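## Task

Every shelf spot has a lot number marked on the shelf edge directly beneath it, and several spots may carry the same number. Move one cardboard box from lot 451 and one from lot 434 onto the desk, placed so that no part of either overhangs the desk edge. All other cardboard boxes must stay on the shelf where they started. If no box of a given lot exists in the storeroom, that lot is skipped. The task fails if the robot topples or finishes leaning.

## Robot and tools

Robot: a Hello Robot Stretch 3 with a single arm. It has a two-wheel differential base (0.33 m long, 0.34 m wide, rounded rear, turning about a point between the wheels 0.05 m behind the front edge), a lift on a vertical mast, and a telescoping arm that reaches out to the robot's right side. The base cannot strafe, so to shift the gripper forward or back you drive the base. With the arm in and the wrist folded, turning sweeps a 0.28 m radius; an unfolded level wrist reaches past that.

Frames: the base frame has its origin on the floor between the drive wheels, x forward, y left, z up, in metres. hand_pose is reported in it, located at the closed-fingertip contact point; with all wrist joints at zero its x axis points up, y back toward the mast, z toward the rear. The odometry frame is the base frame at the scene start; base_odometry counts wheel rotation only (slip counts as motion), heading in rad, left positive, within -3.142 to 3.142. turned_by_wheels and turned_by_imu give the turn since the previous result; if they disagree by more than 0.15 rad, believe the IMU. base_tilt is in degrees, forward and right positive, with a fixed bias of up to about 4 degrees.

move: one action per call. The action is "base", "joints" or both, optionally with "speeds", "pace" or "contact_limits"; or "servos": "reboot" by itself (re-enables servos that shut off; they then hold in place). "base" holds exactly one relative command: {"translate_m": d}, a straight drive of d metres from where the base is, forward positive, -3 to 3; or {"rotate_rad": d}, an in-place turn of d radians, left positive, -6.4 to 6.4. "joints" is a single object of absolute targets keyed by joint name: lift_m 0 to 1.1 m; arm_m 0 to 0.52 m extension; wrist_yaw_rad -1.345 to 4.42 (0 along the arm, positive toward the front); wrist_pitch_rad -1.57 to 0.451 (0 level, negative tips the fingers down); wrist_roll_rad -2.911 to 2.918 (0 fingers side by side, level); gripper_m -0.089 to 0.179 (bigger is wider; fingertip gap is this minus about 0.007 near closed, minus 0.025 fully open); head_pan_rad -3.953 to 1.73 (0 forward, positive left, -1.57 along the arm); head_tilt_rad -1.53 to 0.419 (negative down). "pace" is "default" or "max"; "speeds" instead caps named motions individually (m/s or rad/s, not above max). Default/max: translate 0.12/0.30, rotate 0.76/1.90, lift 0.11/0.15, arm 0.14/0.40. Base speed is restricted to 0.10 m/s and 0.63 rad/s unless lift_m < 0.30, arm_m < 0.03 and wrist_yaw_rad > 2.54. "cameras" picks images (head_camera, nav_camera, wrist_camera, all); "blocking": false returns after about half a second while motion continues, and a later move overrides only the targets it names. Unknown keys make a call invalid; out-of-range values get it refused, and a refusal or unrequested stop cancels your remaining move/wait/finished_scene calls in that reply.

contact_limits: a motor_effort percent (1 to 100) placed beside its own command. arm_m takes a number (negative sense when retracting); lift_m takes {"down": v, "up": v} (around 12 down is gentle, too low may trip in free motion); translate_m and rotate_rad take a number checked against either wheel's effort, and otherwise the base has no contact stop.

wait {seconds 0 to 10} lets time pass and returns the state. stop brakes all running motions (they report "stopped" and hold, possibly still pressing). zoom_image {camera, region [x0,y0,x1,y1]} enlarges part of that camera's latest image, at most 504 px each way. finished_scene {scene} ends the current scene irreversibly; the goal must then hold with no robot help.

Results: joint_positions, base_status and joint_status ("done", "moving", "off_target" meaning it stopped short and may still push, "stopped", "contact_stop" meaning that joint has gone slack, "time_out" after about 14 s, "torque_fault" meaning a wrist/head servo shut off and needs a reboot). on_its_own lists things the robot did unprompted; "held at" there is the target, not the reading. motor_effort is percent with the last action's peak in brackets; positive wheel effort pushes forward. lidar_m: 12 ranges in 30-degree sectors counter-clockwise from straight ahead (4th left, 7th rear, 10th right), at 0.17 m height, "-" for nothing seen or closer than 0.15 m; it sees table legs, not tops. wrist_depth_mm and head_depth_mm: 7x7 median depth grids in mm. head_camera images arrive rotated (turn them clockwise a quarter to view upright); nav_camera needs a counter-clockwise quarter turn.

Gripping: command gripper_m smaller than the box width to hold it; open to at least 0.05 more than the width to let go. Readings do not confirm a hold. Before folding the wrist (yaw to 3.0) or unfolding it, put lift_m in 0.32 to 0.95, pitch at -0.4 and roll near 0; folded, the lift may go to 0.25. With yaw below -0.4 keep pitch at -0.5 or lower.

Avoid: pushing the arm into something rigid with the gripper above about 0.45 m, or driving while the gripper holds or presses something fixed, as the robot can tip; if base_tilt leans, back the gripper off. Wrist and head have no contact stop and overheat if pressed. Do not drop boxes, release them while moving, slam or hit furniture, or push hard.

Each tool is called after ">>>" as name(argument=value, ...), one argument or row to a line, values as JSON.

## Session

>>> move(
  cameras=["all"],
)

Scene clock: 0.00 s.
base_odometry: x=+0.000 y=+0.000 heading=+0.000
turned_by_wheels: +0.000
turned_by_imu: +0.000
base_tilt: forward=-0.3 right=-1.3
lidar_m: 0.73 0.73 0.85 1.53 2.66 1.26 1.01 1.11 1.82 1.63 1.40 0.83
head_depth_mm: 802 792 784 776 768 761 757 / 774 765 758 751 744 737 730 / 748 740 734 728 721 715 708 / 724 715 710 705 699 694 687 / 702 695 689 684 679 672 667 / 681 673 667 664 658 652 648 / 661 655 652 644 640 634 631
base_status: not commanded
joint_positions: lift_m=+0.374 arm_m=+0.001 wrist_yaw_rad=+3.009 wrist_pitch_rad=-0.462 wrist_roll_rad=+0.000 gripper_m=+0.037 head_pan_rad=+0.000 head_tilt_rad=-0.003
joint_status: not commanded
measured_speeds: all 0
motor_effort: left_wheel=-0.4 right_wheel=+0.1 lift_m=+22.4 arm_m=-2.9 wrist_yaw_rad=-1.0 wrist_pitch_rad=+1.9 wrist_roll_rad=-0.1 gripper_m=+0.3 head_pan_rad=+1.2 head_tilt_rad=+6.7
hand_pose: x=+0.0076 y=+0.0712 z=+0.3774 quat_wxyz=(+0.207, +0.697, +0.116, +0.676) (m; base frame)
wrist_depth_mm: - 138 - - - 859 - / - 151 - - - 975 - / - 167 922 - - 937 - / 840 775 203 821 806 791 762 / 698 671 212 657 648 671 666 / 590 599 126 579 128 582 578 / 522 546 287 355 507 509 509
pictures: head_camera (sideways), nav_camera (sideways), wrist_camera
camera_calibration:
head_camera: T_world_to_cam=[[0.049258, -0.0462949, -0.997713, 1.31416], [0.0559933, 0.997482, -0.0435198, 0.0560066], [0.997215, -0.0537216, 0.0517262, -0.117899], [0, 0, 0, 1]] pos_world=[0.0497012, -0.00136013, 1.31969]
nav_camera: T_world_to_cam=[[-0.0233498, 0.0170467, 0.999582, -1.25828], [0.00969844, -0.999804, 0.017277, 0.0275711], [0.99968, 0.0100978, 0.0231799, -0.0831342], [0, 0, 0, 1]] pos_world=[0.0534596, 0.0498547, 1.25921]
wrist_camera: T_world_to_cam=[[0.994963, -0.0965217, -0.0270514, 0.016197], [-0.0806635, -0.610724, -0.787724, 0.37395], [0.0595115, 0.785938, -0.615434, 0.342021], [0, 0, 0, 1]] pos_world=[-0.00630544, -0.0388635, 0.505499]

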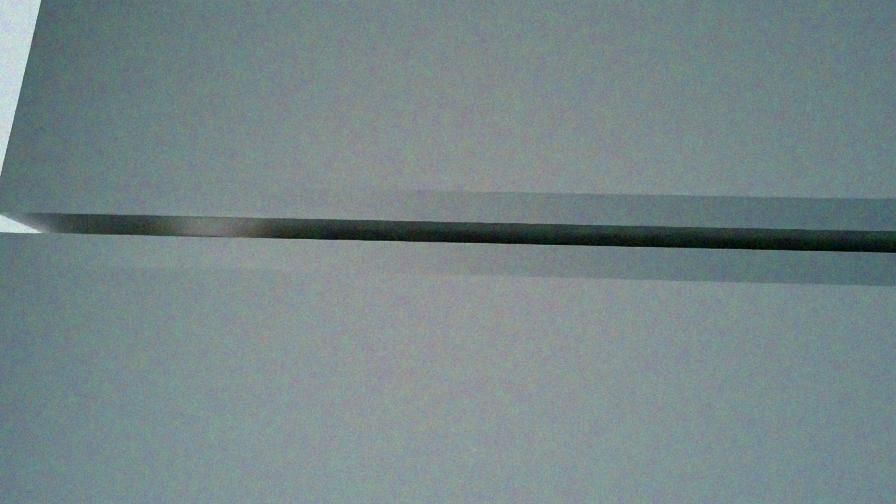

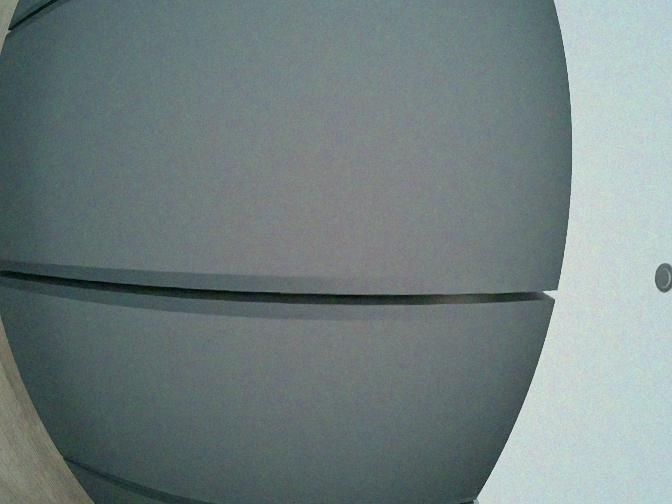

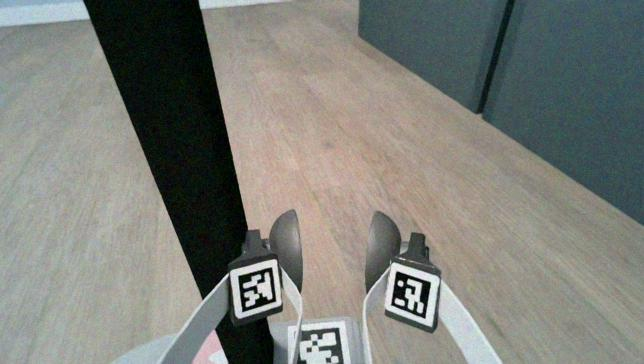

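>>> move(
  joints={"head_pan_rad": -1.3, "head_tilt_rad": -0.4},
  pace="max",
  cameras=["head_camera", "nav_camera"],
)

>>> move(
  joints={"head_pan_rad": 1.0, "head_tilt_rad": -0.4},
  pace="max",
  cameras=["nav_camera", "head_camera"],
)

>>> move(
  joints={"head_pan_rad": -3.0, "head_tilt_rad": -0.4},
  pace="max",
  cameras=["nav_camera", "head_camera"],
)

Scene clock: 9.63 s.
move: done
base_odometry: x=+0.000 y=+0.000 heading=+0.000
turned_by_wheels: +0.000
turned_by_imu: +0.000
base_tilt: forward=-0.2 right=-1.1
lidar_m: 0.73 0.72 0.85 1.53 2.66 1.26 1.01 1.11 1.81 1.62 1.39 0.83
head_depth_mm: 1766 1858 1959 2089 2189 1804 1421 / 1728 1856 1942 2089 2172 1788 1417 / 1497 1485 1592 1743 1906 1767 1406 / 1736 1859 1959 2065 2149 1770 1408 / 1741 1869 1943 2075 2111 1746 1394 / 1747 1856 1928 2059 2233 1737 1390 / 1727 1803 1846 1849 1994 1726 1390
base_status: not commanded
joint_positions: lift_m=+0.374 arm_m=+0.001 wrist_yaw_rad=+3.009 wrist_pitch_rad=-0.462 wrist_roll_rad=+0.000 gripper_m=+0.037 head_pan_rad=-1.335 head_tilt_rad=-0.403
joint_status: all done
measured_speeds: all 0
motor_effort: left_wheel=-0.2(0.8) right_wheel=+0.0(1.1) lift_m=+23.1(23.9) arm_m=-9.2(10.1) wrist_yaw_rad=-0.1(1.5) wrist_pitch_rad=+1.9(2.0) wrist_roll_rad=+0.1(0.3) gripper_m=+0.6(0.9) head_pan_rad=+3.0(6.0) head_tilt_rad=-3.4(8.0)
hand_pose: x=+0.0076 y=+0.0712 z=+0.3774 quat_wxyz=(+0.207, +0.697, +0.116, +0.676) (m; base frame)
wrist_depth_mm: - 139 - - - 871 - / - 150 - - - 995 - / - 167 924 - - 944 - / 835 767 204 815 804 793 762 / 703 683 211 663 655 670 660 / 599 599 126 568 129 582 576 / 535 540 286 355 500 514 508
pictures: head_camera (sideways), nav_camera (sideways)
camera_calibration:
head_camera: T_world_to_cam=[[-0.125014, 0.322709, -0.938206, 1.23719], [0.978033, 0.19906, -0.0618514, 0.0741457], [0.1668, -0.925329, -0.340505, 0.397725], [0, 0, 0, 1]] pos_world=[0.015809, -0.0459858, 1.30076]
nav_camera: T_world_to_cam=[[0.102392, -0.353434, 0.929839, -1.16766], [-0.968528, -0.248607, 0.012156, 0.0402696], [0.226868, -0.90182, -0.367766, 0.430506], [0, 0, 0, 1]] pos_world=[0.0608932, -0.0144417, 1.24357]

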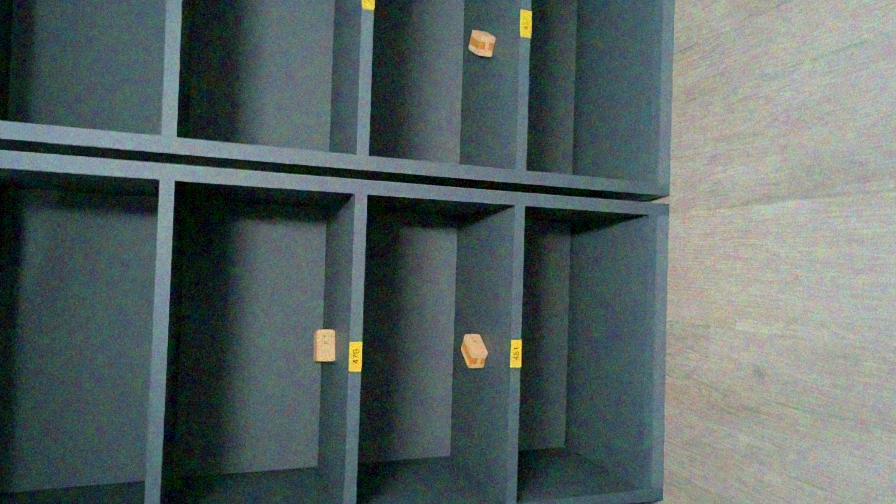

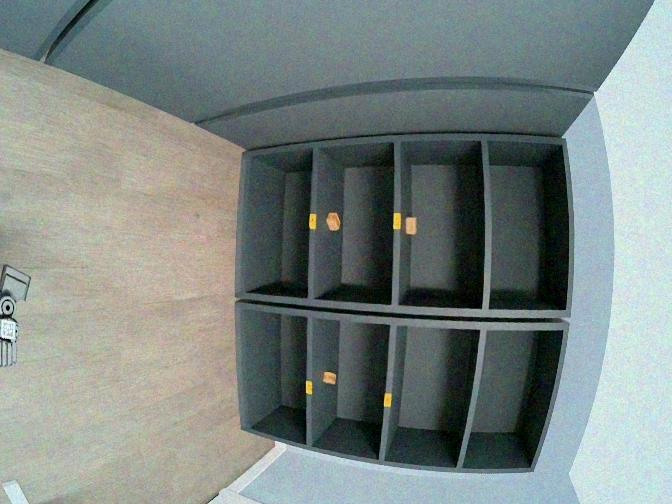

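Scene clock: 11.93 s.
move: done
base_odometry: x=+0.000 y=+0.000 heading=+0.000
turned_by_wheels: +0.000
turned_by_imu: +0.000
base_tilt: forward=-0.3 right=-1.3
lidar_m: 0.72 0.73 0.85 1.53 2.66 1.25 1.01 1.11 1.81 1.63 1.39 0.83
head_depth_mm: 645 671 702 738 777 818 869 / 696 728 765 805 856 900 960 / 755 795 840 892 952 1012 1085 / 834 880 937 994 1066 1145 1239 / 916 973 1043 1125 1216 1316 1353 / 1024 1102 1193 1297 1411 1560 1396 / 1159 1263 1380 1517 1697 1707 1384
base_status: not commanded
joint_positions: lift_m=+0.374 arm_m=+0.001 wrist_yaw_rad=+3.009 wrist_pitch_rad=-0.462 wrist_roll_rad=+0.000 gripper_m=+0.037 head_pan_rad=+1.008 head_tilt_rad=-0.403
joint_status: all done
measured_speeds: translate_m=+0.000 rotate_rad=+0.000 lift_m=+0.000 arm_m=+0.000 wrist_yaw_rad=+0.000 wrist_pitch_rad=+0.000 wrist_roll_rad=+0.000 head_pan_rad=-0.024 head_tilt_rad=+0.000
motor_effort: left_wheel=+0.0(0.8) right_wheel=-0.3(1.1) lift_m=+23.5(23.9) arm_m=-12.3(13.3) wrist_yaw_rad=+0.3(1.6) wrist_pitch_rad=+1.9(2.1) wrist_roll_rad=-0.1(0.3) gripper_m=+0.4(1.1) head_pan_rad=-2.8(7.0) head_tilt_rad=+2.1(4.8)
hand_pose: x=+0.0076 y=+0.0712 z=+0.3774 quat_wxyz=(+0.207, +0.697, +0.116, +0.676) (m; base frame)
wrist_depth_mm: - 138 - - - 854 - / - 150 - - - 971 - / - 167 928 - - 947 - / 850 779 203 802 774 799 770 / 702 680 212 668 654 671 665 / 589 602 126 571 129 582 572 / 527 536 289 355 503 513 508
pictures: head_camera (sideways), nav_camera (sideways)
camera_calibration:
head_camera: T_world_to_cam=[[-0.143803, -0.314761, -0.938214, 1.23731], [-0.825236, 0.56139, -0.0618535, 0.0852073], [0.546174, 0.765354, -0.340482, 0.395381], [0, 0, 0, 1]] pos_world=[0.0322993, 0.0390165, 1.30076]
nav_camera: T_world_to_cam=[[0.181636, 0.320006, 0.929841, -1.16815], [0.854062, -0.520029, 0.0121352, 0.029166], [0.487428, 0.791938, -0.367762, 0.428892], [0, 0, 0, 1]] pos_world=[-0.0217839, 0.0493282, 1.24357]

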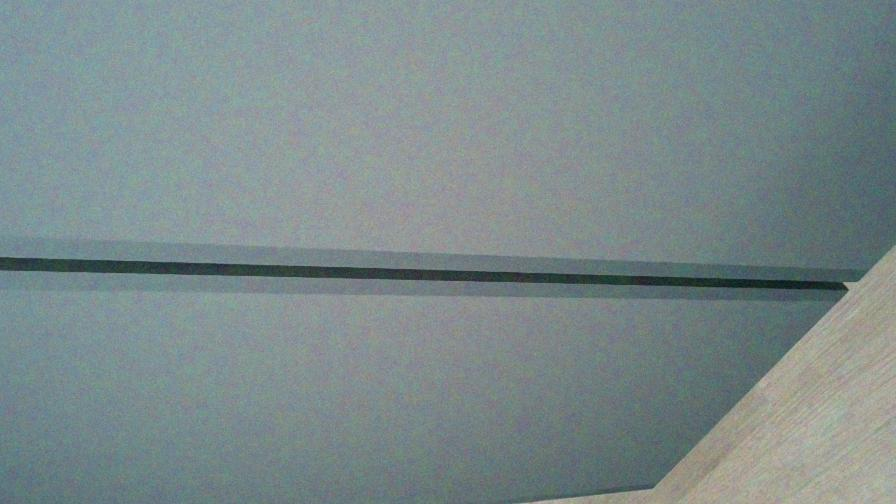

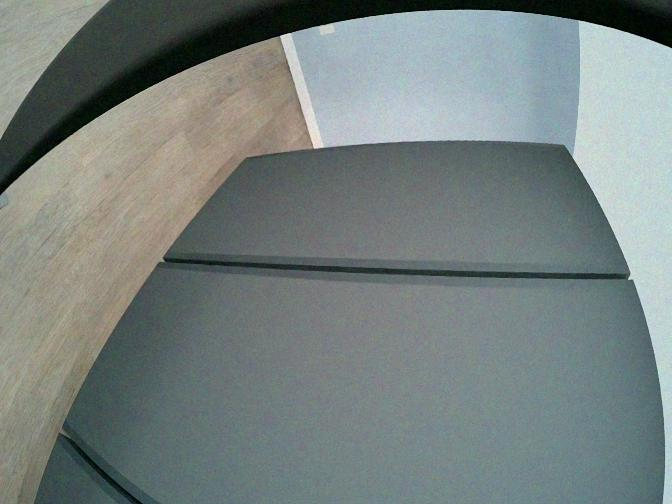

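Scene clock: 14.90 s.
move: done
base_odometry: x=+0.000 y=+0.000 heading=+0.000
turned_by_wheels: +0.000
turned_by_imu: +0.000
base_tilt: forward=-0.3 right=-1.2
lidar_m: 0.73 0.72 0.85 1.53 2.66 1.26 1.01 1.11 1.81 1.63 1.39 0.83
head_depth_mm: 1384 1462 1570 1643 1116 1453 1400 / 1356 1442 1557 1630 1115 1618 1380 / 1340 1427 1532 1603 1105 1651 1408 / 1327 1410 1509 1587 1091 1697 1399 / 1314 1399 1497 1565 1080 1356 1388 / 1294 1375 1473 1557 1126 1621 1395 / 1281 1353 1461 1548 1672 1739 1385
base_status: not commanded
joint_positions: lift_m=+0.374 arm_m=+0.001 wrist_yaw_rad=+3.009 wrist_pitch_rad=-0.462 wrist_roll_rad=+0.000 gripper_m=+0.037 head_pan_rad=-3.008 head_tilt_rad=-0.400
joint_status: all done
measured_speeds: translate_m=+0.000 rotate_rad=+0.000 lift_m=+0.000 arm_m=+0.000 wrist_yaw_rad=+0.000 wrist_pitch_rad=+0.000 wrist_roll_rad=+0.000 head_pan_rad=+0.024 head_tilt_rad=+0.000
motor_effort: left_wheel=-0.4(0.7) right_wheel=+0.2(1.1) lift_m=+24.0(24.0) arm_m=-13.1(13.7) wrist_yaw_rad=+0.6(1.8) wrist_pitch_rad=+1.9(2.0) wrist_roll_rad=+0.0(0.3) gripper_m=+0.4(1.1) head_pan_rad=+3.7(5.8) head_tilt_rad=+4.3(7.4)
hand_pose: x=+0.0076 y=+0.0712 z=+0.3774 quat_wxyz=(+0.207, +0.697, +0.116, +0.676) (m; base frame)
wrist_depth_mm: - 138 - - - 853 - / - 151 - - - 977 - / - 167 919 - - 932 - / 829 774 203 812 805 786 767 / 688 668 211 654 651 666 669 / 597 600 126 575 129 578 582 / 527 534 288 352 506 516 510
pictures: head_camera (sideways), nav_camera (sideways)
camera_calibration:
head_camera: T_world_to_cam=[[0.331251, 0.0911901, -0.939126, 1.23559], [0.0982158, -0.993244, -0.0618021, 0.0794692], [-0.938417, -0.071765, -0.33797, 0.401129], [0, 0, 0, 1]] pos_world=[-0.0406708, -0.00495463, 1.30086]
nav_camera: T_world_to_cam=[[-0.359552, -0.0654798, 0.930825, -1.16617], [-0.148517, 0.988835, 0.0121924, 0.0351648], [-0.92123, -0.13386, -0.365262, 0.434256], [0, 0, 0, 1]] pos_world=[-0.0140257, -0.0530032, 1.24369]

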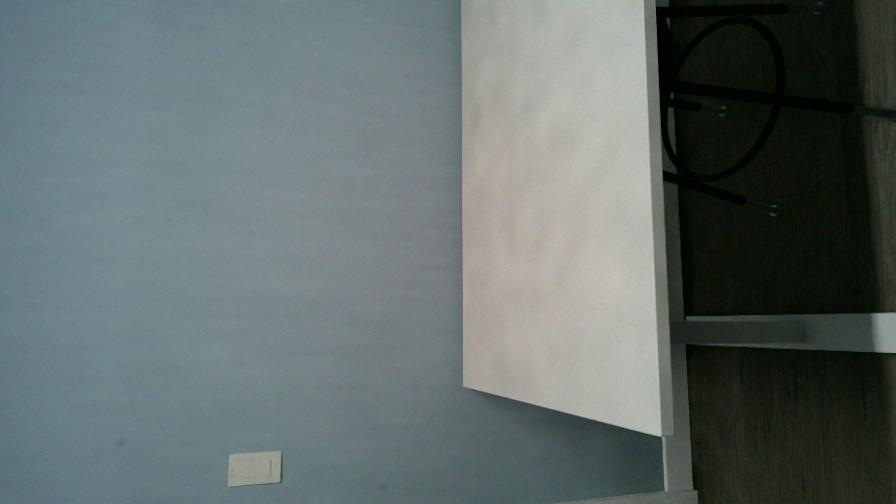

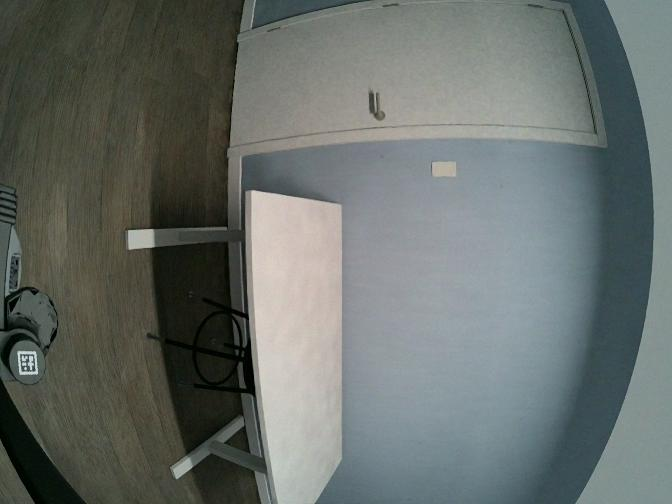

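>>> move(
  joints={"head_pan_rad": -1.25, "head_tilt_rad": -0.4},
  pace="max",
  cameras=["head_camera", "nav_camera"],
)

>>> zoom_image(
  camera="head_camera",
  region=[300, 280, 560, 420],
)

>>> zoom_image(
  camera="head_camera",
  region=[300, 0, 560, 140],
)

>>> zoom_image(
  camera="nav_camera",
  region=[280, 180, 440, 280],
)

Scene clock: 26.23 s.
move: done
base_odometry: x=+0.000 y=+0.000 heading=+0.000
turned_by_wheels: +0.000
turned_by_imu: +0.000
base_tilt: forward=-0.3 right=-1.3
lidar_m: 0.72 0.72 0.85 1.53 2.66 1.26 1.01 1.11 1.82 1.63 1.40 0.83
head_depth_mm: 1705 1789 1889 2037 2114 1811 1431 / 1465 1470 1564 1721 2005 1794 1425 / 1744 1847 1940 2053 2061 1771 1412 / 1767 1855 1944 2079 2151 1769 1408 / 1772 1859 1975 2087 2259 1757 1399 / 1771 1843 1924 2009 2093 1747 1402 / 1447 1528 1604 1709 1780 1691 1389
base_status: not commanded
joint_positions: lift_m=+0.374 arm_m=+0.001 wrist_yaw_rad=+3.009 wrist_pitch_rad=-0.462 wrist_roll_rad=+0.000 gripper_m=+0.037 head_pan_rad=-1.242 head_tilt_rad=-0.400
joint_status: all done
measured_speeds: translate_m=+0.000 rotate_rad=+0.000 lift_m=+0.000 arm_m=+0.000 wrist_yaw_rad=+0.000 wrist_pitch_rad=+0.000 wrist_roll_rad=+0.000 head_pan_rad=-0.024 head_tilt_rad=+0.000
motor_effort: left_wheel=-0.3(0.8) right_wheel=+0.5(1.3) lift_m=+23.0(24.1) arm_m=-12.5(13.5) wrist_yaw_rad=+0.4(1.7) wrist_pitch_rad=+1.8(2.1) wrist_roll_rad=+0.1(0.3) gripper_m=+0.3(1.0) head_pan_rad=-3.0(5.5) head_tilt_rad=+3.6(9.3)
hand_pose: x=+0.0076 y=+0.0712 z=+0.3774 quat_wxyz=(+0.207, +0.697, +0.116, +0.676) (m; base frame)
wrist_depth_mm: - 139 - - - 860 - / - 151 - - - 980 - / - 167 929 - - 954 - / 823 774 203 815 807 784 766 / 706 674 211 657 649 679 663 / 597 598 126 571 128 585 583 / 521 545 289 353 501 511 510
pictures: head_camera (sideways), nav_camera (sideways)
camera_calibration:
head_camera: T_world_to_cam=[[-0.15355, 0.306677, -0.939346, 1.23891], [0.95525, 0.289292, -0.0617024, 0.0741149], [0.252822, -0.906785, -0.337374, 0.393112], [0, 0, 0, 1]] pos_world=[0.0200484, -0.0449159, 1.30096]
nav_camera: T_world_to_cam=[[0.133888, -0.339422, 0.931057, -1.16948], [-0.941128, -0.337831, 0.012178, 0.0400342], [0.310406, -0.877874, -0.364671, 0.425931], [0, 0, 0, 1]] pos_world=[0.062045, -0.009509, 1.24369]

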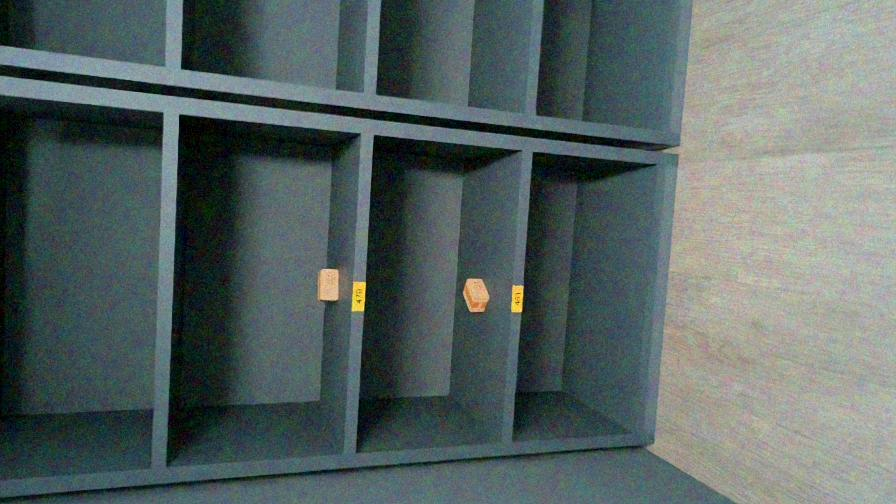

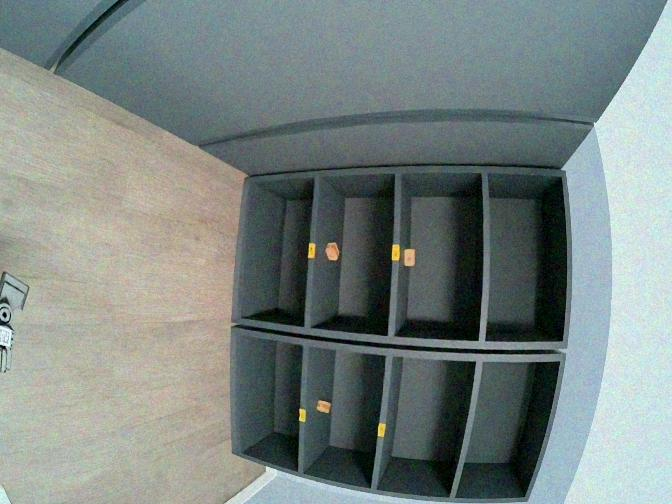

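Scaled by 1.938 from the camera's 896x504 image, which has a finer 1280x720 frame.

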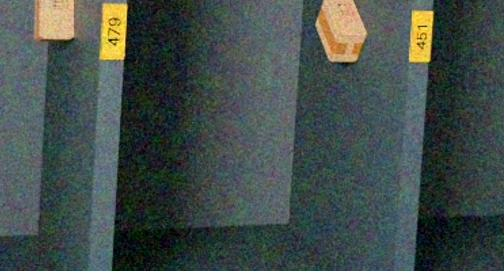

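Scaled by 1.938 from the camera's 896x504 image, which has a finer 1280x720 frame.

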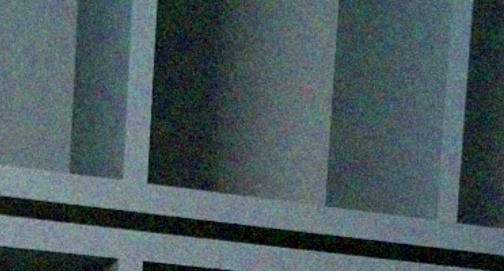

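Scaled by 3.150 from the camera's 672x504 image, which has a finer 792x594 frame.

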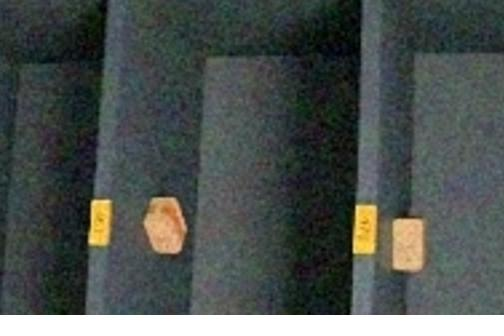

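>>> move(
  joints={"head_pan_rad": -1.25, "head_tilt_rad": -0.35, "lift_m": 0.28},
  cameras=["head_camera", "nav_camera"],
)

Scene clock: 74.83 s.
move: done
base_odometry: x=+0.000 y=+0.000 heading=+0.000
turned_by_wheels: +0.000
turned_by_imu: +0.000
base_tilt: forward=-0.3 right=-1.1
lidar_m: 0.73 0.73 0.85 1.53 2.66 1.26 1.01 1.12 1.81 1.62 1.39 0.83
head_depth_mm: 1738 1827 1903 2053 2152 1836 1497 / 1388 1449 1547 1652 1932 1826 1483 / 1757 1835 1939 2063 1903 1819 1478 / 1772 1860 1968 2080 2204 1861 1458 / 1791 1860 1970 2112 2206 1874 1471 / 1775 1846 1974 2077 2095 1852 1452 / 1486 1518 1617 1681 1774 1762 1445
base_status: not commanded
joint_positions: lift_m=+0.280 arm_m=+0.001 wrist_yaw_rad=+3.009 wrist_pitch_rad=-0.462 wrist_roll_rad=+0.000 gripper_m=+0.037 head_pan_rad=-1.250 head_tilt_rad=-0.350
joint_status: all done
measured_speeds: all 0
motor_effort: left_wheel=-0.2(0.7) right_wheel=+0.7(1.1) lift_m=+22.9(27.0) arm_m=-12.6(13.2) wrist_yaw_rad=-1.3(1.7) wrist_pitch_rad=+2.0(2.1) wrist_roll_rad=-0.1(0.3) gripper_m=+0.3(0.9) head_pan_rad=-2.8(4.1) head_tilt_rad=+5.9(7.9)
hand_pose: x=+0.0076 y=+0.0711 z=+0.2829 quat_wxyz=(+0.207, +0.697, +0.116, +0.676) (m; base frame)
wrist_depth_mm: - 139 - - - 864 - / - 151 - - - 930 - / 844 167 763 805 807 800 757 / 679 628 204 657 660 657 641 / 569 561 212 538 536 547 538 / 488 296 126 286 129 471 468 / 263 266 248 258 400 414 413
pictures: head_camera (sideways), nav_camera (sideways)
camera_calibration:
head_camera: T_world_to_cam=[[-0.136274, 0.263461, -0.954996, 1.25923], [0.958538, 0.278592, -0.0599225, 0.0717577], [0.250267, -0.923566, -0.290502, 0.332134], [0, 0, 0, 1]] pos_world=[0.0196959, -0.0450019, 1.30335]
nav_camera: T_world_to_cam=[[0.11646, -0.296477, 0.947912, -1.19137], [-0.944087, -0.329442, 0.0129514, 0.0390366], [0.308442, -0.89642, -0.318267, 0.3656], [0, 0, 0, 1]] pos_world=[0.0628345, -0.0126217, 1.24517]

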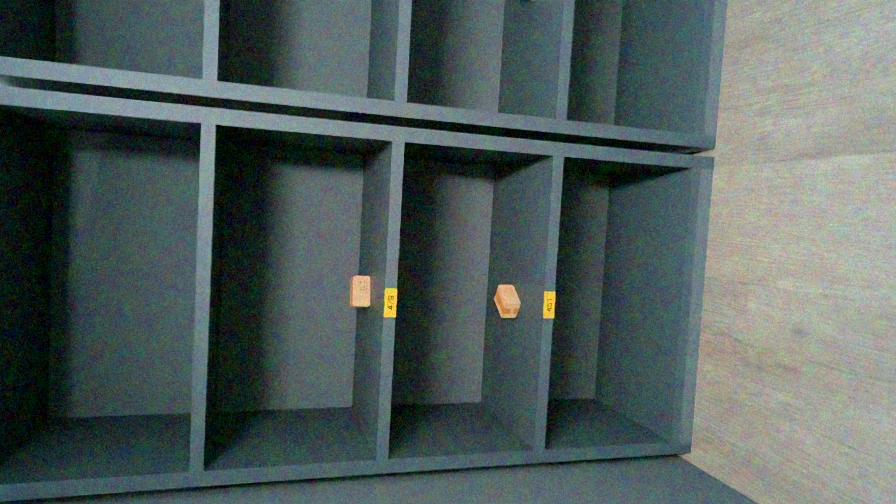

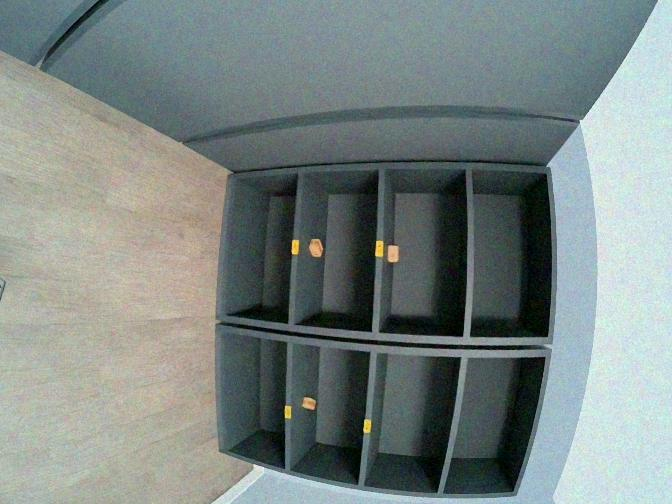

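>>> zoom_image(
  camera="head_camera",
  region=[340, 260, 580, 340],
)

>>> move(
  joints={"head_pan_rad": -1.65, "head_tilt_rad": -0.4},
  cameras=["head_camera"],
)

Scaled by 2.100 from the camera's 896x504 image, which has a finer 1280x720 frame.

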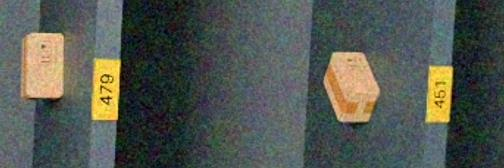

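Scene clock: 86.07 s.
move: done
base_odometry: x=+0.000 y=+0.000 heading=+0.000
turned_by_wheels: +0.000
turned_by_imu: +0.000
base_tilt: forward=-0.3 right=-1.3
lidar_m: 0.72 0.73 0.85 1.53 2.66 1.26 1.01 1.12 1.81 1.63 1.39 0.83
head_depth_mm: 1671 2155 2289 2349 2314 1811 1441 / 1814 1881 1919 2084 2216 1807 1429 / 1915 2021 2145 2257 2333 1788 1425 / 1854 1947 2068 2176 2295 1778 1418 / 1790 1890 1989 2105 2252 1765 1407 / 1426 1457 1574 1773 1847 1758 1399 / 1671 1751 1835 1972 2077 1757 1402
base_status: not commanded
joint_positions: lift_m=+0.280 arm_m=+0.001 wrist_yaw_rad=+3.009 wrist_pitch_rad=-0.462 wrist_roll_rad=+0.000 gripper_m=+0.037 head_pan_rad=-1.663 head_tilt_rad=-0.395
joint_status: all done
measured_speeds: all 0
motor_effort: left_wheel=-0.2(0.6) right_wheel=+0.6(1.1) lift_m=+22.8(23.7) arm_m=-12.6(12.9) wrist_yaw_rad=+0.1(1.1) wrist_pitch_rad=+2.0(2.1) wrist_roll_rad=+0.1(0.3) gripper_m=+0.6(0.9) head_pan_rad=-1.7(5.2) head_tilt_rad=-4.9(6.2)
hand_pose: x=+0.0076 y=+0.0711 z=+0.2829 quat_wxyz=(+0.207, +0.697, +0.116, +0.676) (m; base frame)
wrist_depth_mm: - 138 - - - 861 - / - 150 - - - 928 - / 843 167 761 803 815 801 747 / 678 629 203 659 650 647 642 / 569 567 212 536 533 550 545 / 487 298 126 284 128 469 471 / 261 267 247 258 402 414 413
pictures: head_camera (sideways)
camera_calibration:
head_camera: T_world_to_cam=[[-0.0152762, 0.338364, -0.940891, 1.24007], [0.990047, -0.126549, -0.061584, 0.0737411], [-0.139907, -0.932467, -0.333063, 0.389895], [0, 0, 0, 1]] pos_world=[0.000485341, -0.0466973, 1.30117]

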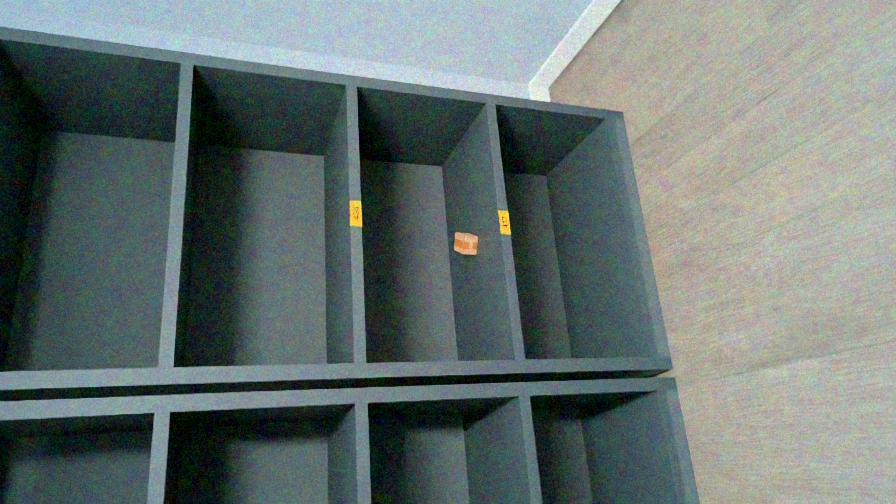

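>>> zoom_image(
  camera="head_camera",
  region=[340, 190, 420, 250],
)

>>> zoom_image(
  camera="head_camera",
  region=[450, 190, 530, 250],
)

Scaled by 6.300 from the camera's 896x504 image, which has a finer 1280x720 frame.

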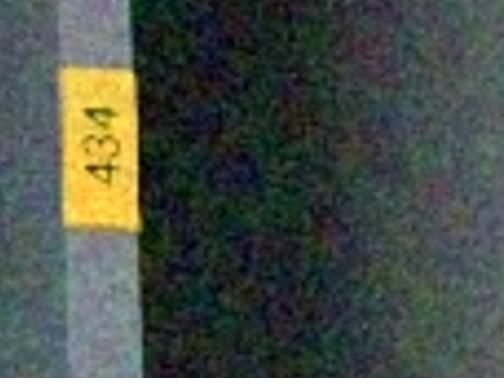

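Scaled by 6.300 from the camera's 896x504 image, which has a finer 1280x720 frame.

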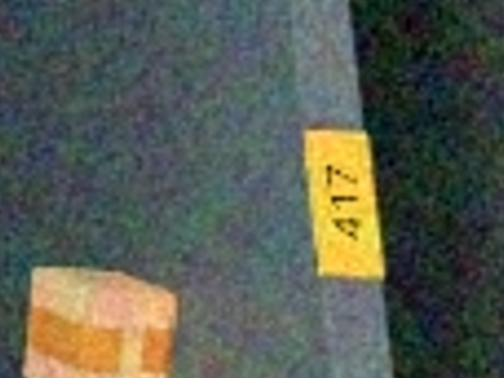

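>>> move(
  base={"rotate_rad": -1.156},
  pace="max",
)

>>> move(
  base={"translate_m": 1.09},
  pace="max",
)

>>> move(
  base={"rotate_rad": 1.383},
  joints={"head_pan_rad": -1.57, "head_tilt_rad": -0.65},
  pace="max",
  cameras=["head_camera"],
)

Scene clock: 135.20 s.
move: done
base_odometry: x=+0.000 y=+0.000 heading=-1.156
turned_by_wheels: -1.156
turned_by_imu: -1.133
base_tilt: forward=-0.3 right=-1.2
lidar_m: 1.65 0.88 0.73 0.72 0.81 1.31 2.65 1.26 1.01 1.11 1.72 1.63
head_depth_mm: 1282 1367 1439 1522 1113 1373 1420 / 1299 1368 1475 1548 1108 1601 1422 / 1311 1384 1488 1559 1093 1597 1408 / 1317 1410 1503 1578 1086 1600 1391 / 1341 1425 1513 1627 1747 1750 1402 / 1332 1415 1521 1616 1758 1756 1394 / 1352 1431 1534 1655 1796 1725 1387
base_status: done
joint_positions: lift_m=+0.280 arm_m=+0.001 wrist_yaw_rad=+3.009 wrist_pitch_rad=-0.462 wrist_roll_rad=+0.000 gripper_m=+0.037 head_pan_rad=-1.650 head_tilt_rad=-0.401
joint_status: not commanded
measured_speeds: all 0
motor_effort: left_wheel=+6.0(14.8) right_wheel=-8.3(14.7) lift_m=+25.4(26.2) arm_m=-12.6(13.8) wrist_yaw_rad=-0.8(1.4) wrist_pitch_rad=+2.0(2.1) wrist_roll_rad=+0.0(0.4) gripper_m=+0.5(0.9) head_pan_rad=+3.2(3.8) head_tilt_rad=-3.0(4.5)
hand_pose: x=+0.0076 y=+0.0711 z=+0.2829 quat_wxyz=(+0.207, +0.697, +0.116, +0.676) (m; base frame)
wrist_depth_mm: - 139 - - - - - / - 150 161 - - - - / 837 167 209 766 774 753 755 / 682 631 203 658 653 650 647 / 572 566 212 536 532 550 537 / 490 298 126 285 129 472 471 / 262 267 247 259 399 411 415
pictures: none

Scene clock: 140.20 s.
move: done
base_odometry: x=+0.440 y=-0.997 heading=-1.155
turned_by_wheels: +0.000
turned_by_imu: +0.000
base_tilt: forward=-0.4 right=-1.2
lidar_m: 1.01 0.62 0.52 0.52 0.58 0.93 3.69 1.68 1.76 1.43 0.68 0.70
head_depth_mm: 1450 1525 1629 1733 1873 1802 1429 / 1454 1556 1633 1766 1913 1796 1427 / 1471 1569 1676 1789 1934 1784 1416 / 1485 1579 1688 1809 1943 1775 1415 / 1525 1613 1732 1846 2003 1773 1393 / 1533 1636 1754 1875 2016 1679 1394 / 1172 1238 1309 1413 1475 1601 1353
base_status: done
joint_positions: lift_m=+0.280 arm_m=+0.001 wrist_yaw_rad=+3.009 wrist_pitch_rad=-0.462 wrist_roll_rad=+0.000 gripper_m=+0.037 head_pan_rad=-1.650 head_tilt_rad=-0.401
joint_status: not commanded
measured_speeds: all 0
motor_effort: left_wheel=+4.8(16.2) right_wheel=-0.6(11.2) lift_m=+27.6(31.5) arm_m=-10.3(13.1) wrist_yaw_rad=+0.0(1.9) wrist_pitch_rad=+2.0(2.1) wrist_roll_rad=-0.1(0.3) gripper_m=+0.2(1.1) head_pan_rad=+2.1(3.6) head_tilt_rad=-1.0(3.7)
hand_pose: x=+0.0076 y=+0.0711 z=+0.2828 quat_wxyz=(+0.208, +0.697, +0.116, +0.676) (m; base frame)
wrist_depth_mm: - 138 - - 510 - - / - 150 162 - 550 - - / - 167 175 - 625 - - / 677 627 203 634 634 633 618 / 572 568 211 538 534 547 541 / 491 298 126 286 129 473 468 / 262 266 247 258 399 420 414
pictures: none

Scene clock: 142.20 s.
move: done
base_odometry: x=+0.440 y=-0.997 heading=+0.227
turned_by_wheels: +1.383
turned_by_imu: +1.357
base_tilt: forward=-0.3 right=-1.2
lidar_m: 0.51 0.53 0.72 1.94 2.24 1.68 1.75 1.43 0.68 1.01 0.72 0.53
head_depth_mm: 821 914 796 916 979 925 1109 / 823 914 785 1171 1048 921 1155 / 822 912 774 1168 1035 912 1143 / 822 912 755 1164 1025 909 1143 / 823 904 746 1168 986 904 1140 / 819 908 743 1164 1014 1222 1139 / 819 906 732 1152 1004 1213 1130
base_status: done
joint_positions: lift_m=+0.280 arm_m=+0.001 wrist_yaw_rad=+3.009 wrist_pitch_rad=-0.462 wrist_roll_rad=+0.000 gripper_m=+0.037 head_pan_rad=-1.569 head_tilt_rad=-0.654
joint_status: all done
measured_speeds: all 0
motor_effort: left_wheel=-6.4(15.0) right_wheel=+7.4(14.7) lift_m=+23.1(27.7) arm_m=-12.4(13.4) wrist_yaw_rad=-0.5(2.1) wrist_pitch_rad=+2.1(2.1) wrist_roll_rad=-0.1(0.3) gripper_m=+0.8(0.9) head_pan_rad=+2.1(4.5) head_tilt_rad=-0.7(6.2)
hand_pose: x=+0.0076 y=+0.0711 z=+0.2828 quat_wxyz=(+0.208, +0.697, +0.116, +0.676) (m; base frame)
wrist_depth_mm: - 139 - - - - - / - 151 - - - 962 - / 832 167 747 811 817 760 - / 679 628 203 661 652 652 622 / 572 561 212 536 534 545 546 / 490 296 126 286 129 469 469 / 262 267 247 257 402 417 414
pictures: head_camera (sideways)
camera_calibration:
head_camera: T_world_to_cam=[[-0.0474006, 0.565599, -0.823317, 1.08687], [0.997516, -0.0161907, -0.0685523, 0.0827869], [-0.0521032, -0.824522, -0.563427, 0.689091], [0, 0, 0, 1]] pos_world=[0.00484111, -0.0452244, 1.28877]

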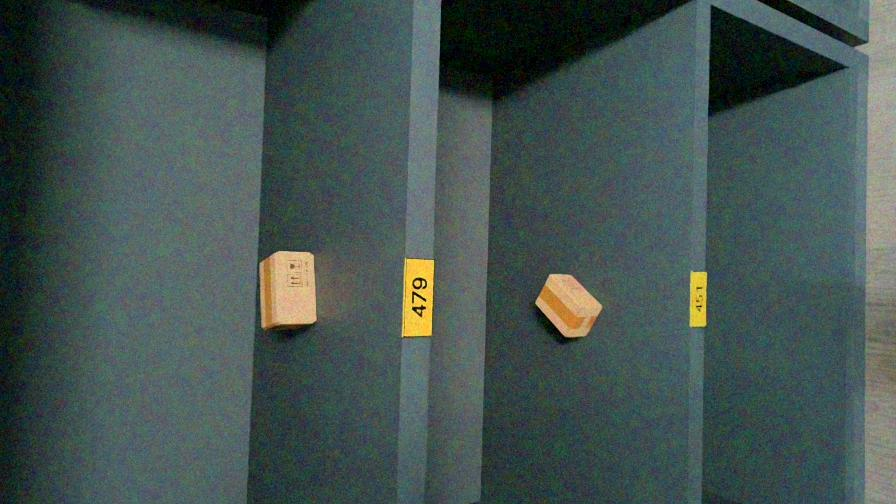

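>>> zoom_image(
  camera="head_camera",
  region=[510, 250, 630, 350],
)

Scaled by 4.200 from the camera's 896x504 image, which has a finer 1280x720 frame.

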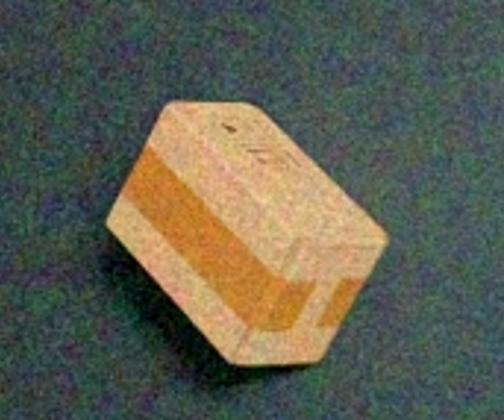

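>>> move(
  base={"translate_m": -0.153},
  joints={"lift_m": 0.62, "wrist_pitch_rad": -0.4},
  pace="max",
)

>>> move(
  joints={"wrist_yaw_rad": 1.009, "gripper_m": 0.17},
  cameras=["head_camera", "wrist_camera"],
)

Scene clock: 259.90 s.
move: done
base_odometry: x=+0.291 y=-1.032 heading=+0.227
turned_by_wheels: +0.000
turned_by_imu: -0.001
base_tilt: forward=-0.4 right=-1.2
lidar_m: 0.67 0.69 0.94 2.52 2.33 1.56 1.60 1.29 0.61 0.88 0.86 0.69
head_depth_mm: 661 650 638 637 736 893 1153 / 813 887 786 759 875 896 1108 / 822 911 781 1163 1042 919 1136 / 820 909 775 1161 1033 914 1148 / 821 911 763 1163 1024 905 1138 / 820 908 747 1163 983 900 1138 / 820 908 740 1163 1010 894 1128
base_status: done
joint_positions: lift_m=+0.620 arm_m=+0.001 wrist_yaw_rad=+3.009 wrist_pitch_rad=-0.419 wrist_roll_rad=+0.000 gripper_m=+0.037 head_pan_rad=-1.569 head_tilt_rad=-0.650
joint_status: all done
measured_speeds: all 0
motor_effort: left_wheel=-0.4(14.0) right_wheel=-4.6(11.7) lift_m=+28.5(33.8) arm_m=-8.1(10.6) wrist_yaw_rad=-0.4(1.3) wrist_pitch_rad=+3.1(5.5) wrist_roll_rad=-0.1(0.3) gripper_m=+0.3(1.1) head_pan_rad=-2.9(3.5) head_tilt_rad=+2.8(3.8)
hand_pose: x=+0.0083 y=+0.0768 z=+0.6325 quat_wxyz=(+0.193, +0.699, +0.101, +0.681) (m; base frame)
wrist_depth_mm: - 137 - - - - - / - 149 - - - - - / - 163 - - - - - / - 188 207 - - - - / - - 204 - - - - / 923 929 128 877 129 906 - / 800 805 269 793 773 784 788
pictures: none

Scene clock: 261.90 s.
move: done
base_odometry: x=+0.291 y=-1.032 heading=+0.227
turned_by_wheels: +0.000
turned_by_imu: +0.000
base_tilt: forward=-0.3 right=-1.1
lidar_m: 0.66 0.69 0.94 2.51 2.14 1.56 1.60 1.30 0.61 0.88 0.86 0.69
head_depth_mm: 660 647 636 638 733 891 1148 / 815 885 785 759 873 893 1108 / 822 915 786 1169 1037 916 1133 / 821 910 772 1161 1029 912 1139 / 822 910 763 1161 1025 905 1138 / 819 909 752 1163 981 900 1141 / 820 909 737 1158 1014 896 1132
base_status: not commanded
joint_positions: lift_m=+0.620 arm_m=+0.001 wrist_yaw_rad=+1.012 wrist_pitch_rad=-0.419 wrist_roll_rad=+0.000 gripper_m=+0.170 head_pan_rad=-1.570 head_tilt_rad=-0.650
joint_status: all done
measured_speeds: all 0
motor_effort: left_wheel=-0.4(0.7) right_wheel=-5.0(6.0) lift_m=+23.5(27.7) arm_m=-7.2(8.5) wrist_yaw_rad=-3.7(6.7) wrist_pitch_rad=+3.1(3.1) wrist_roll_rad=+0.1(0.3) gripper_m=+0.6(83.3) head_pan_rad=-3.0(3.8) head_tilt_rad=+2.9(3.4)
hand_pose: x=+0.1687 y=-0.2645 z=+0.6325 quat_wxyz=(+0.677, +0.464, -0.533, +0.207) (m; base frame)
wrist_depth_mm: 456 - - - - 789 - / 490 - - - - - - / - - - - - - 433 / - 596 - - - - - / - 145 - - - 139 324 / - 127 876 912 - - - / - 766 798 790 767 - 106
pictures: head_camera (sideways), wrist_camera
camera_calibration:
head_camera: T_world_to_cam=[[-0.0467692, 0.56183, -0.82593, 1.09025], [0.997498, -0.0176154, -0.0684672, 0.082627], [-0.053016, -0.827065, -0.5596, 0.684146], [0, 0, 0, 1]] pos_world=[0.00484043, -0.045244, 1.28897]
wrist_camera: T_world_to_cam=[[-0.498317, -0.866621, -0.0254646, -0.122434], [-0.493644, 0.307752, -0.813391, 0.711677], [0.712738, -0.392756, -0.58116, 0.309575], [0, 0, 0, 1]] pos_world=[0.0696583, -0.203536, 0.755667]

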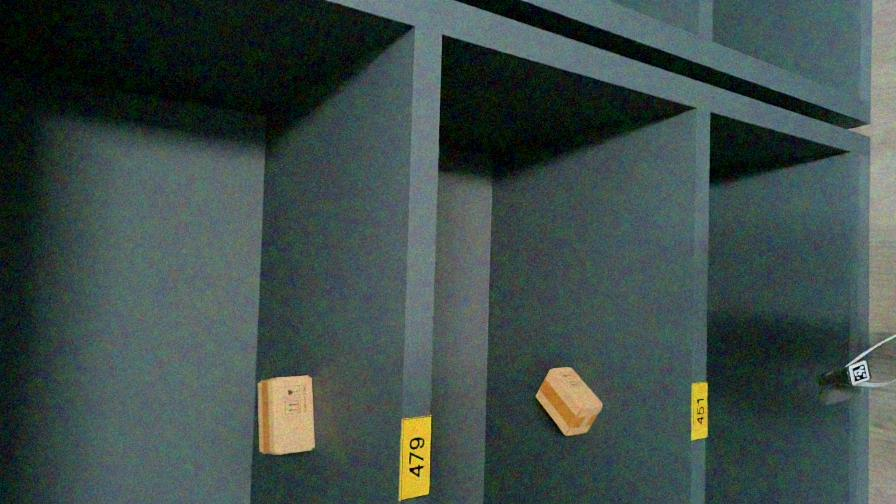

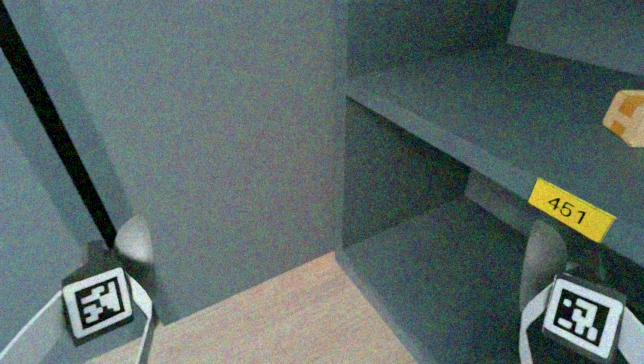

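>>> zoom_image(
  camera="head_camera",
  region=[510, 350, 630, 450],
)

Scaled by 4.200 from the camera's 896x504 image, which has a finer 1280x720 frame.

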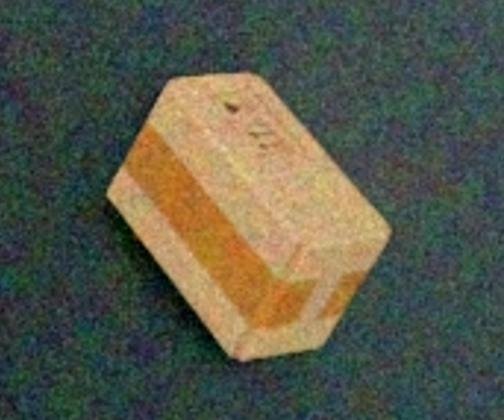

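>>> move(
  joints={"arm_m": 0.485, "wrist_pitch_rad": -0.25, "lift_m": 0.63},
  cameras=["head_camera", "wrist_camera"],
)

Scene clock: 285.63 s.
move: done
base_odometry: x=+0.291 y=-1.032 heading=+0.227
turned_by_wheels: +0.000
turned_by_imu: +0.000
base_tilt: forward=-0.4 right=-1.2
lidar_m: 0.67 0.69 0.93 2.51 2.31 1.56 1.60 1.30 0.61 0.87 0.85 0.69
head_depth_mm: 661 648 637 636 736 890 1152 / 814 885 785 759 869 823 418 / 822 912 785 711 687 862 1131 / 823 912 773 725 938 909 1142 / 820 910 761 783 962 906 1137 / 820 908 750 1161 954 897 1136 / 821 910 739 1163 1011 890 1133
base_status: not commanded
joint_positions: lift_m=+0.630 arm_m=+0.485 wrist_yaw_rad=+1.012 wrist_pitch_rad=-0.271 wrist_roll_rad=+0.000 gripper_m=+0.170 head_pan_rad=-1.570 head_tilt_rad=-0.650
joint_status: all done
measured_speeds: all 0
motor_effort: left_wheel=-0.4(0.9) right_wheel=-5.0(6.1) lift_m=+26.7(33.3) arm_m=+12.8(15.8) wrist_yaw_rad=-3.1(4.7) wrist_pitch_rad=+3.5(6.3) wrist_roll_rad=+0.0(0.4) gripper_m=+0.9(1.1) head_pan_rad=-2.8(4.0) head_tilt_rad=+1.5(2.6)
hand_pose: x=+0.1824 y=-0.7575 z=+0.6768 quat_wxyz=(+0.660, +0.423, -0.566, +0.256) (m; base frame)
wrist_depth_mm: - - - 563 - 315 266 / - - - 607 - 322 274 / - - - 642 - 326 280 / - - - - - 331 287 / - 143 - - - 139 292 / - 127 318 327 326 134 283 / 274 280 280 228 277 277 106
pictures: head_camera (sideways), wrist_camera
camera_calibration:
head_camera: T_world_to_cam=[[-0.0466574, 0.561837, -0.825931, 1.09025], [0.997492, -0.0178448, -0.0684879, 0.0826436], [-0.0532176, -0.827056, -0.559595, 0.684141], [0, 0, 0, 1]] pos_world=[0.0048402, -0.0452441, 1.28897]
wrist_camera: T_world_to_cam=[[-0.495638, -0.868304, -0.0197715, -0.547338], [-0.386773, 0.241043, -0.890115, 0.888165], [0.777656, -0.433528, -0.455307, 0.00415264], [0, 0, 0, 1]] pos_world=[0.0690076, -0.687542, 0.781638]

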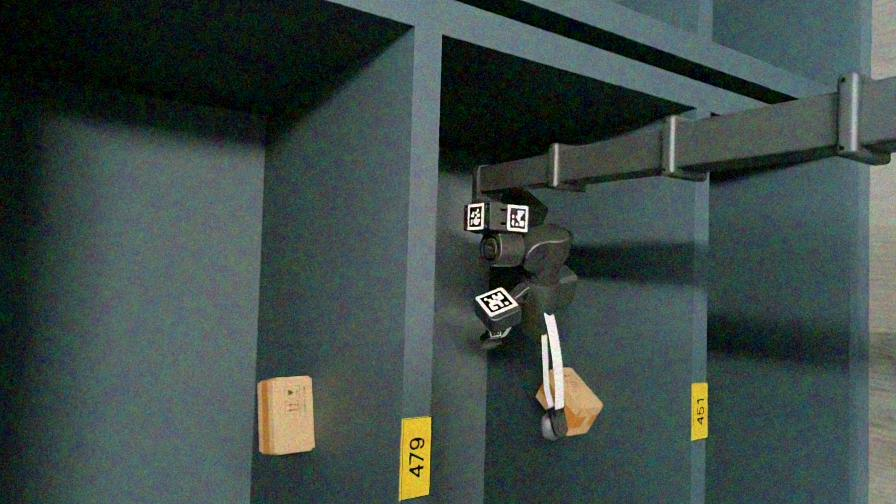

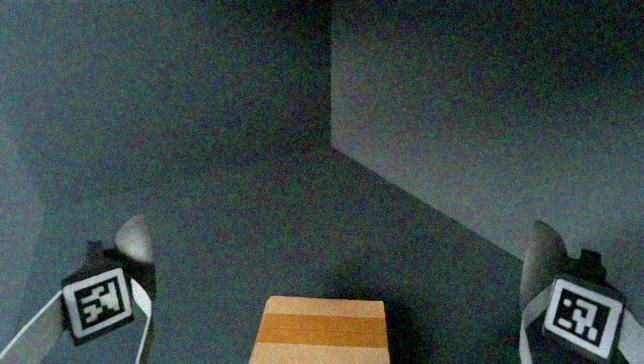

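>>> move(
  base={"translate_m": 0.03},
  joints={"arm_m": 0.493},
  cameras=["head_camera", "wrist_camera"],
)

Scene clock: 347.13 s.
move: done
base_odometry: x=+0.320 y=-1.025 heading=+0.227
turned_by_wheels: +0.000
turned_by_imu: +0.000
base_tilt: forward=-0.3 right=-1.2
lidar_m: 0.64 0.66 0.90 2.41 2.15 1.59 1.63 1.32 0.62 1.00 0.81 0.66
head_depth_mm: 744 726 708 650 763 880 1151 / 823 897 797 855 980 865 417 / 823 913 785 711 683 862 1133 / 826 911 772 730 939 912 1141 / 820 907 766 788 963 904 1135 / 821 907 747 1154 955 900 1139 / 820 905 743 1162 1011 895 1129
base_status: done
joint_positions: lift_m=+0.630 arm_m=+0.493 wrist_yaw_rad=+1.012 wrist_pitch_rad=-0.271 wrist_roll_rad=+0.000 gripper_m=+0.170 head_pan_rad=-1.570 head_tilt_rad=-0.650
joint_status: all done
measured_speeds: all 0
motor_effort: left_wheel=+3.8(9.1) right_wheel=+4.3(9.7) lift_m=+24.7(24.9) arm_m=+12.3(14.6) wrist_yaw_rad=-2.4(4.3) wrist_pitch_rad=+3.5(3.6) wrist_roll_rad=+0.1(0.3) gripper_m=+0.9(1.0) head_pan_rad=-2.5(2.8) head_tilt_rad=-0.3(1.8)
hand_pose: x=+0.1824 y=-0.7656 z=+0.6768 quat_wxyz=(+0.660, +0.423, -0.566, +0.256) (m; base frame)
wrist_depth_mm: - - - 531 - 310 261 / - - - - - 316 268 / - - - - - 323 274 / - - - - - 329 281 / - 143 - - - 340 283 / 117 127 330 326 325 134 276 / 273 280 289 230 285 276 106
pictures: head_camera (sideways), wrist_camera
camera_calibration:
head_camera: T_world_to_cam=[[-0.0466574, 0.561837, -0.825931, 1.09025], [0.997492, -0.0178448, -0.0684879, 0.0826436], [-0.0532176, -0.827056, -0.559595, 0.684141], [0, 0, 0, 1]] pos_world=[0.0048402, -0.0452441, 1.28897]
wrist_camera: T_world_to_cam=[[-0.495739, -0.868246, -0.0198105, -0.554207], [-0.386711, 0.241109, -0.890124, 0.890142], [0.777623, -0.433608, -0.455288, 0.000615568], [0, 0, 0, 1]] pos_world=[0.0690077, -0.695542, 0.781638]

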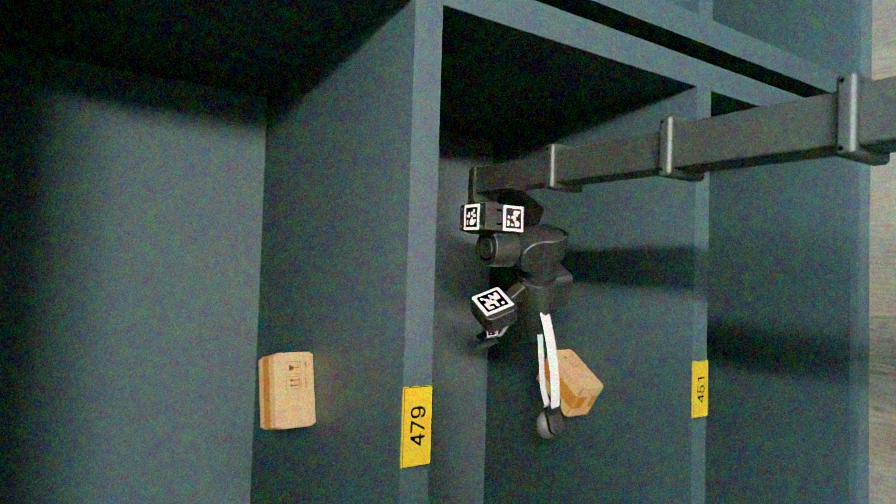

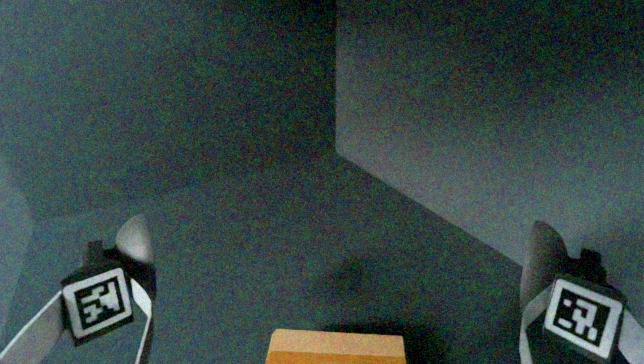

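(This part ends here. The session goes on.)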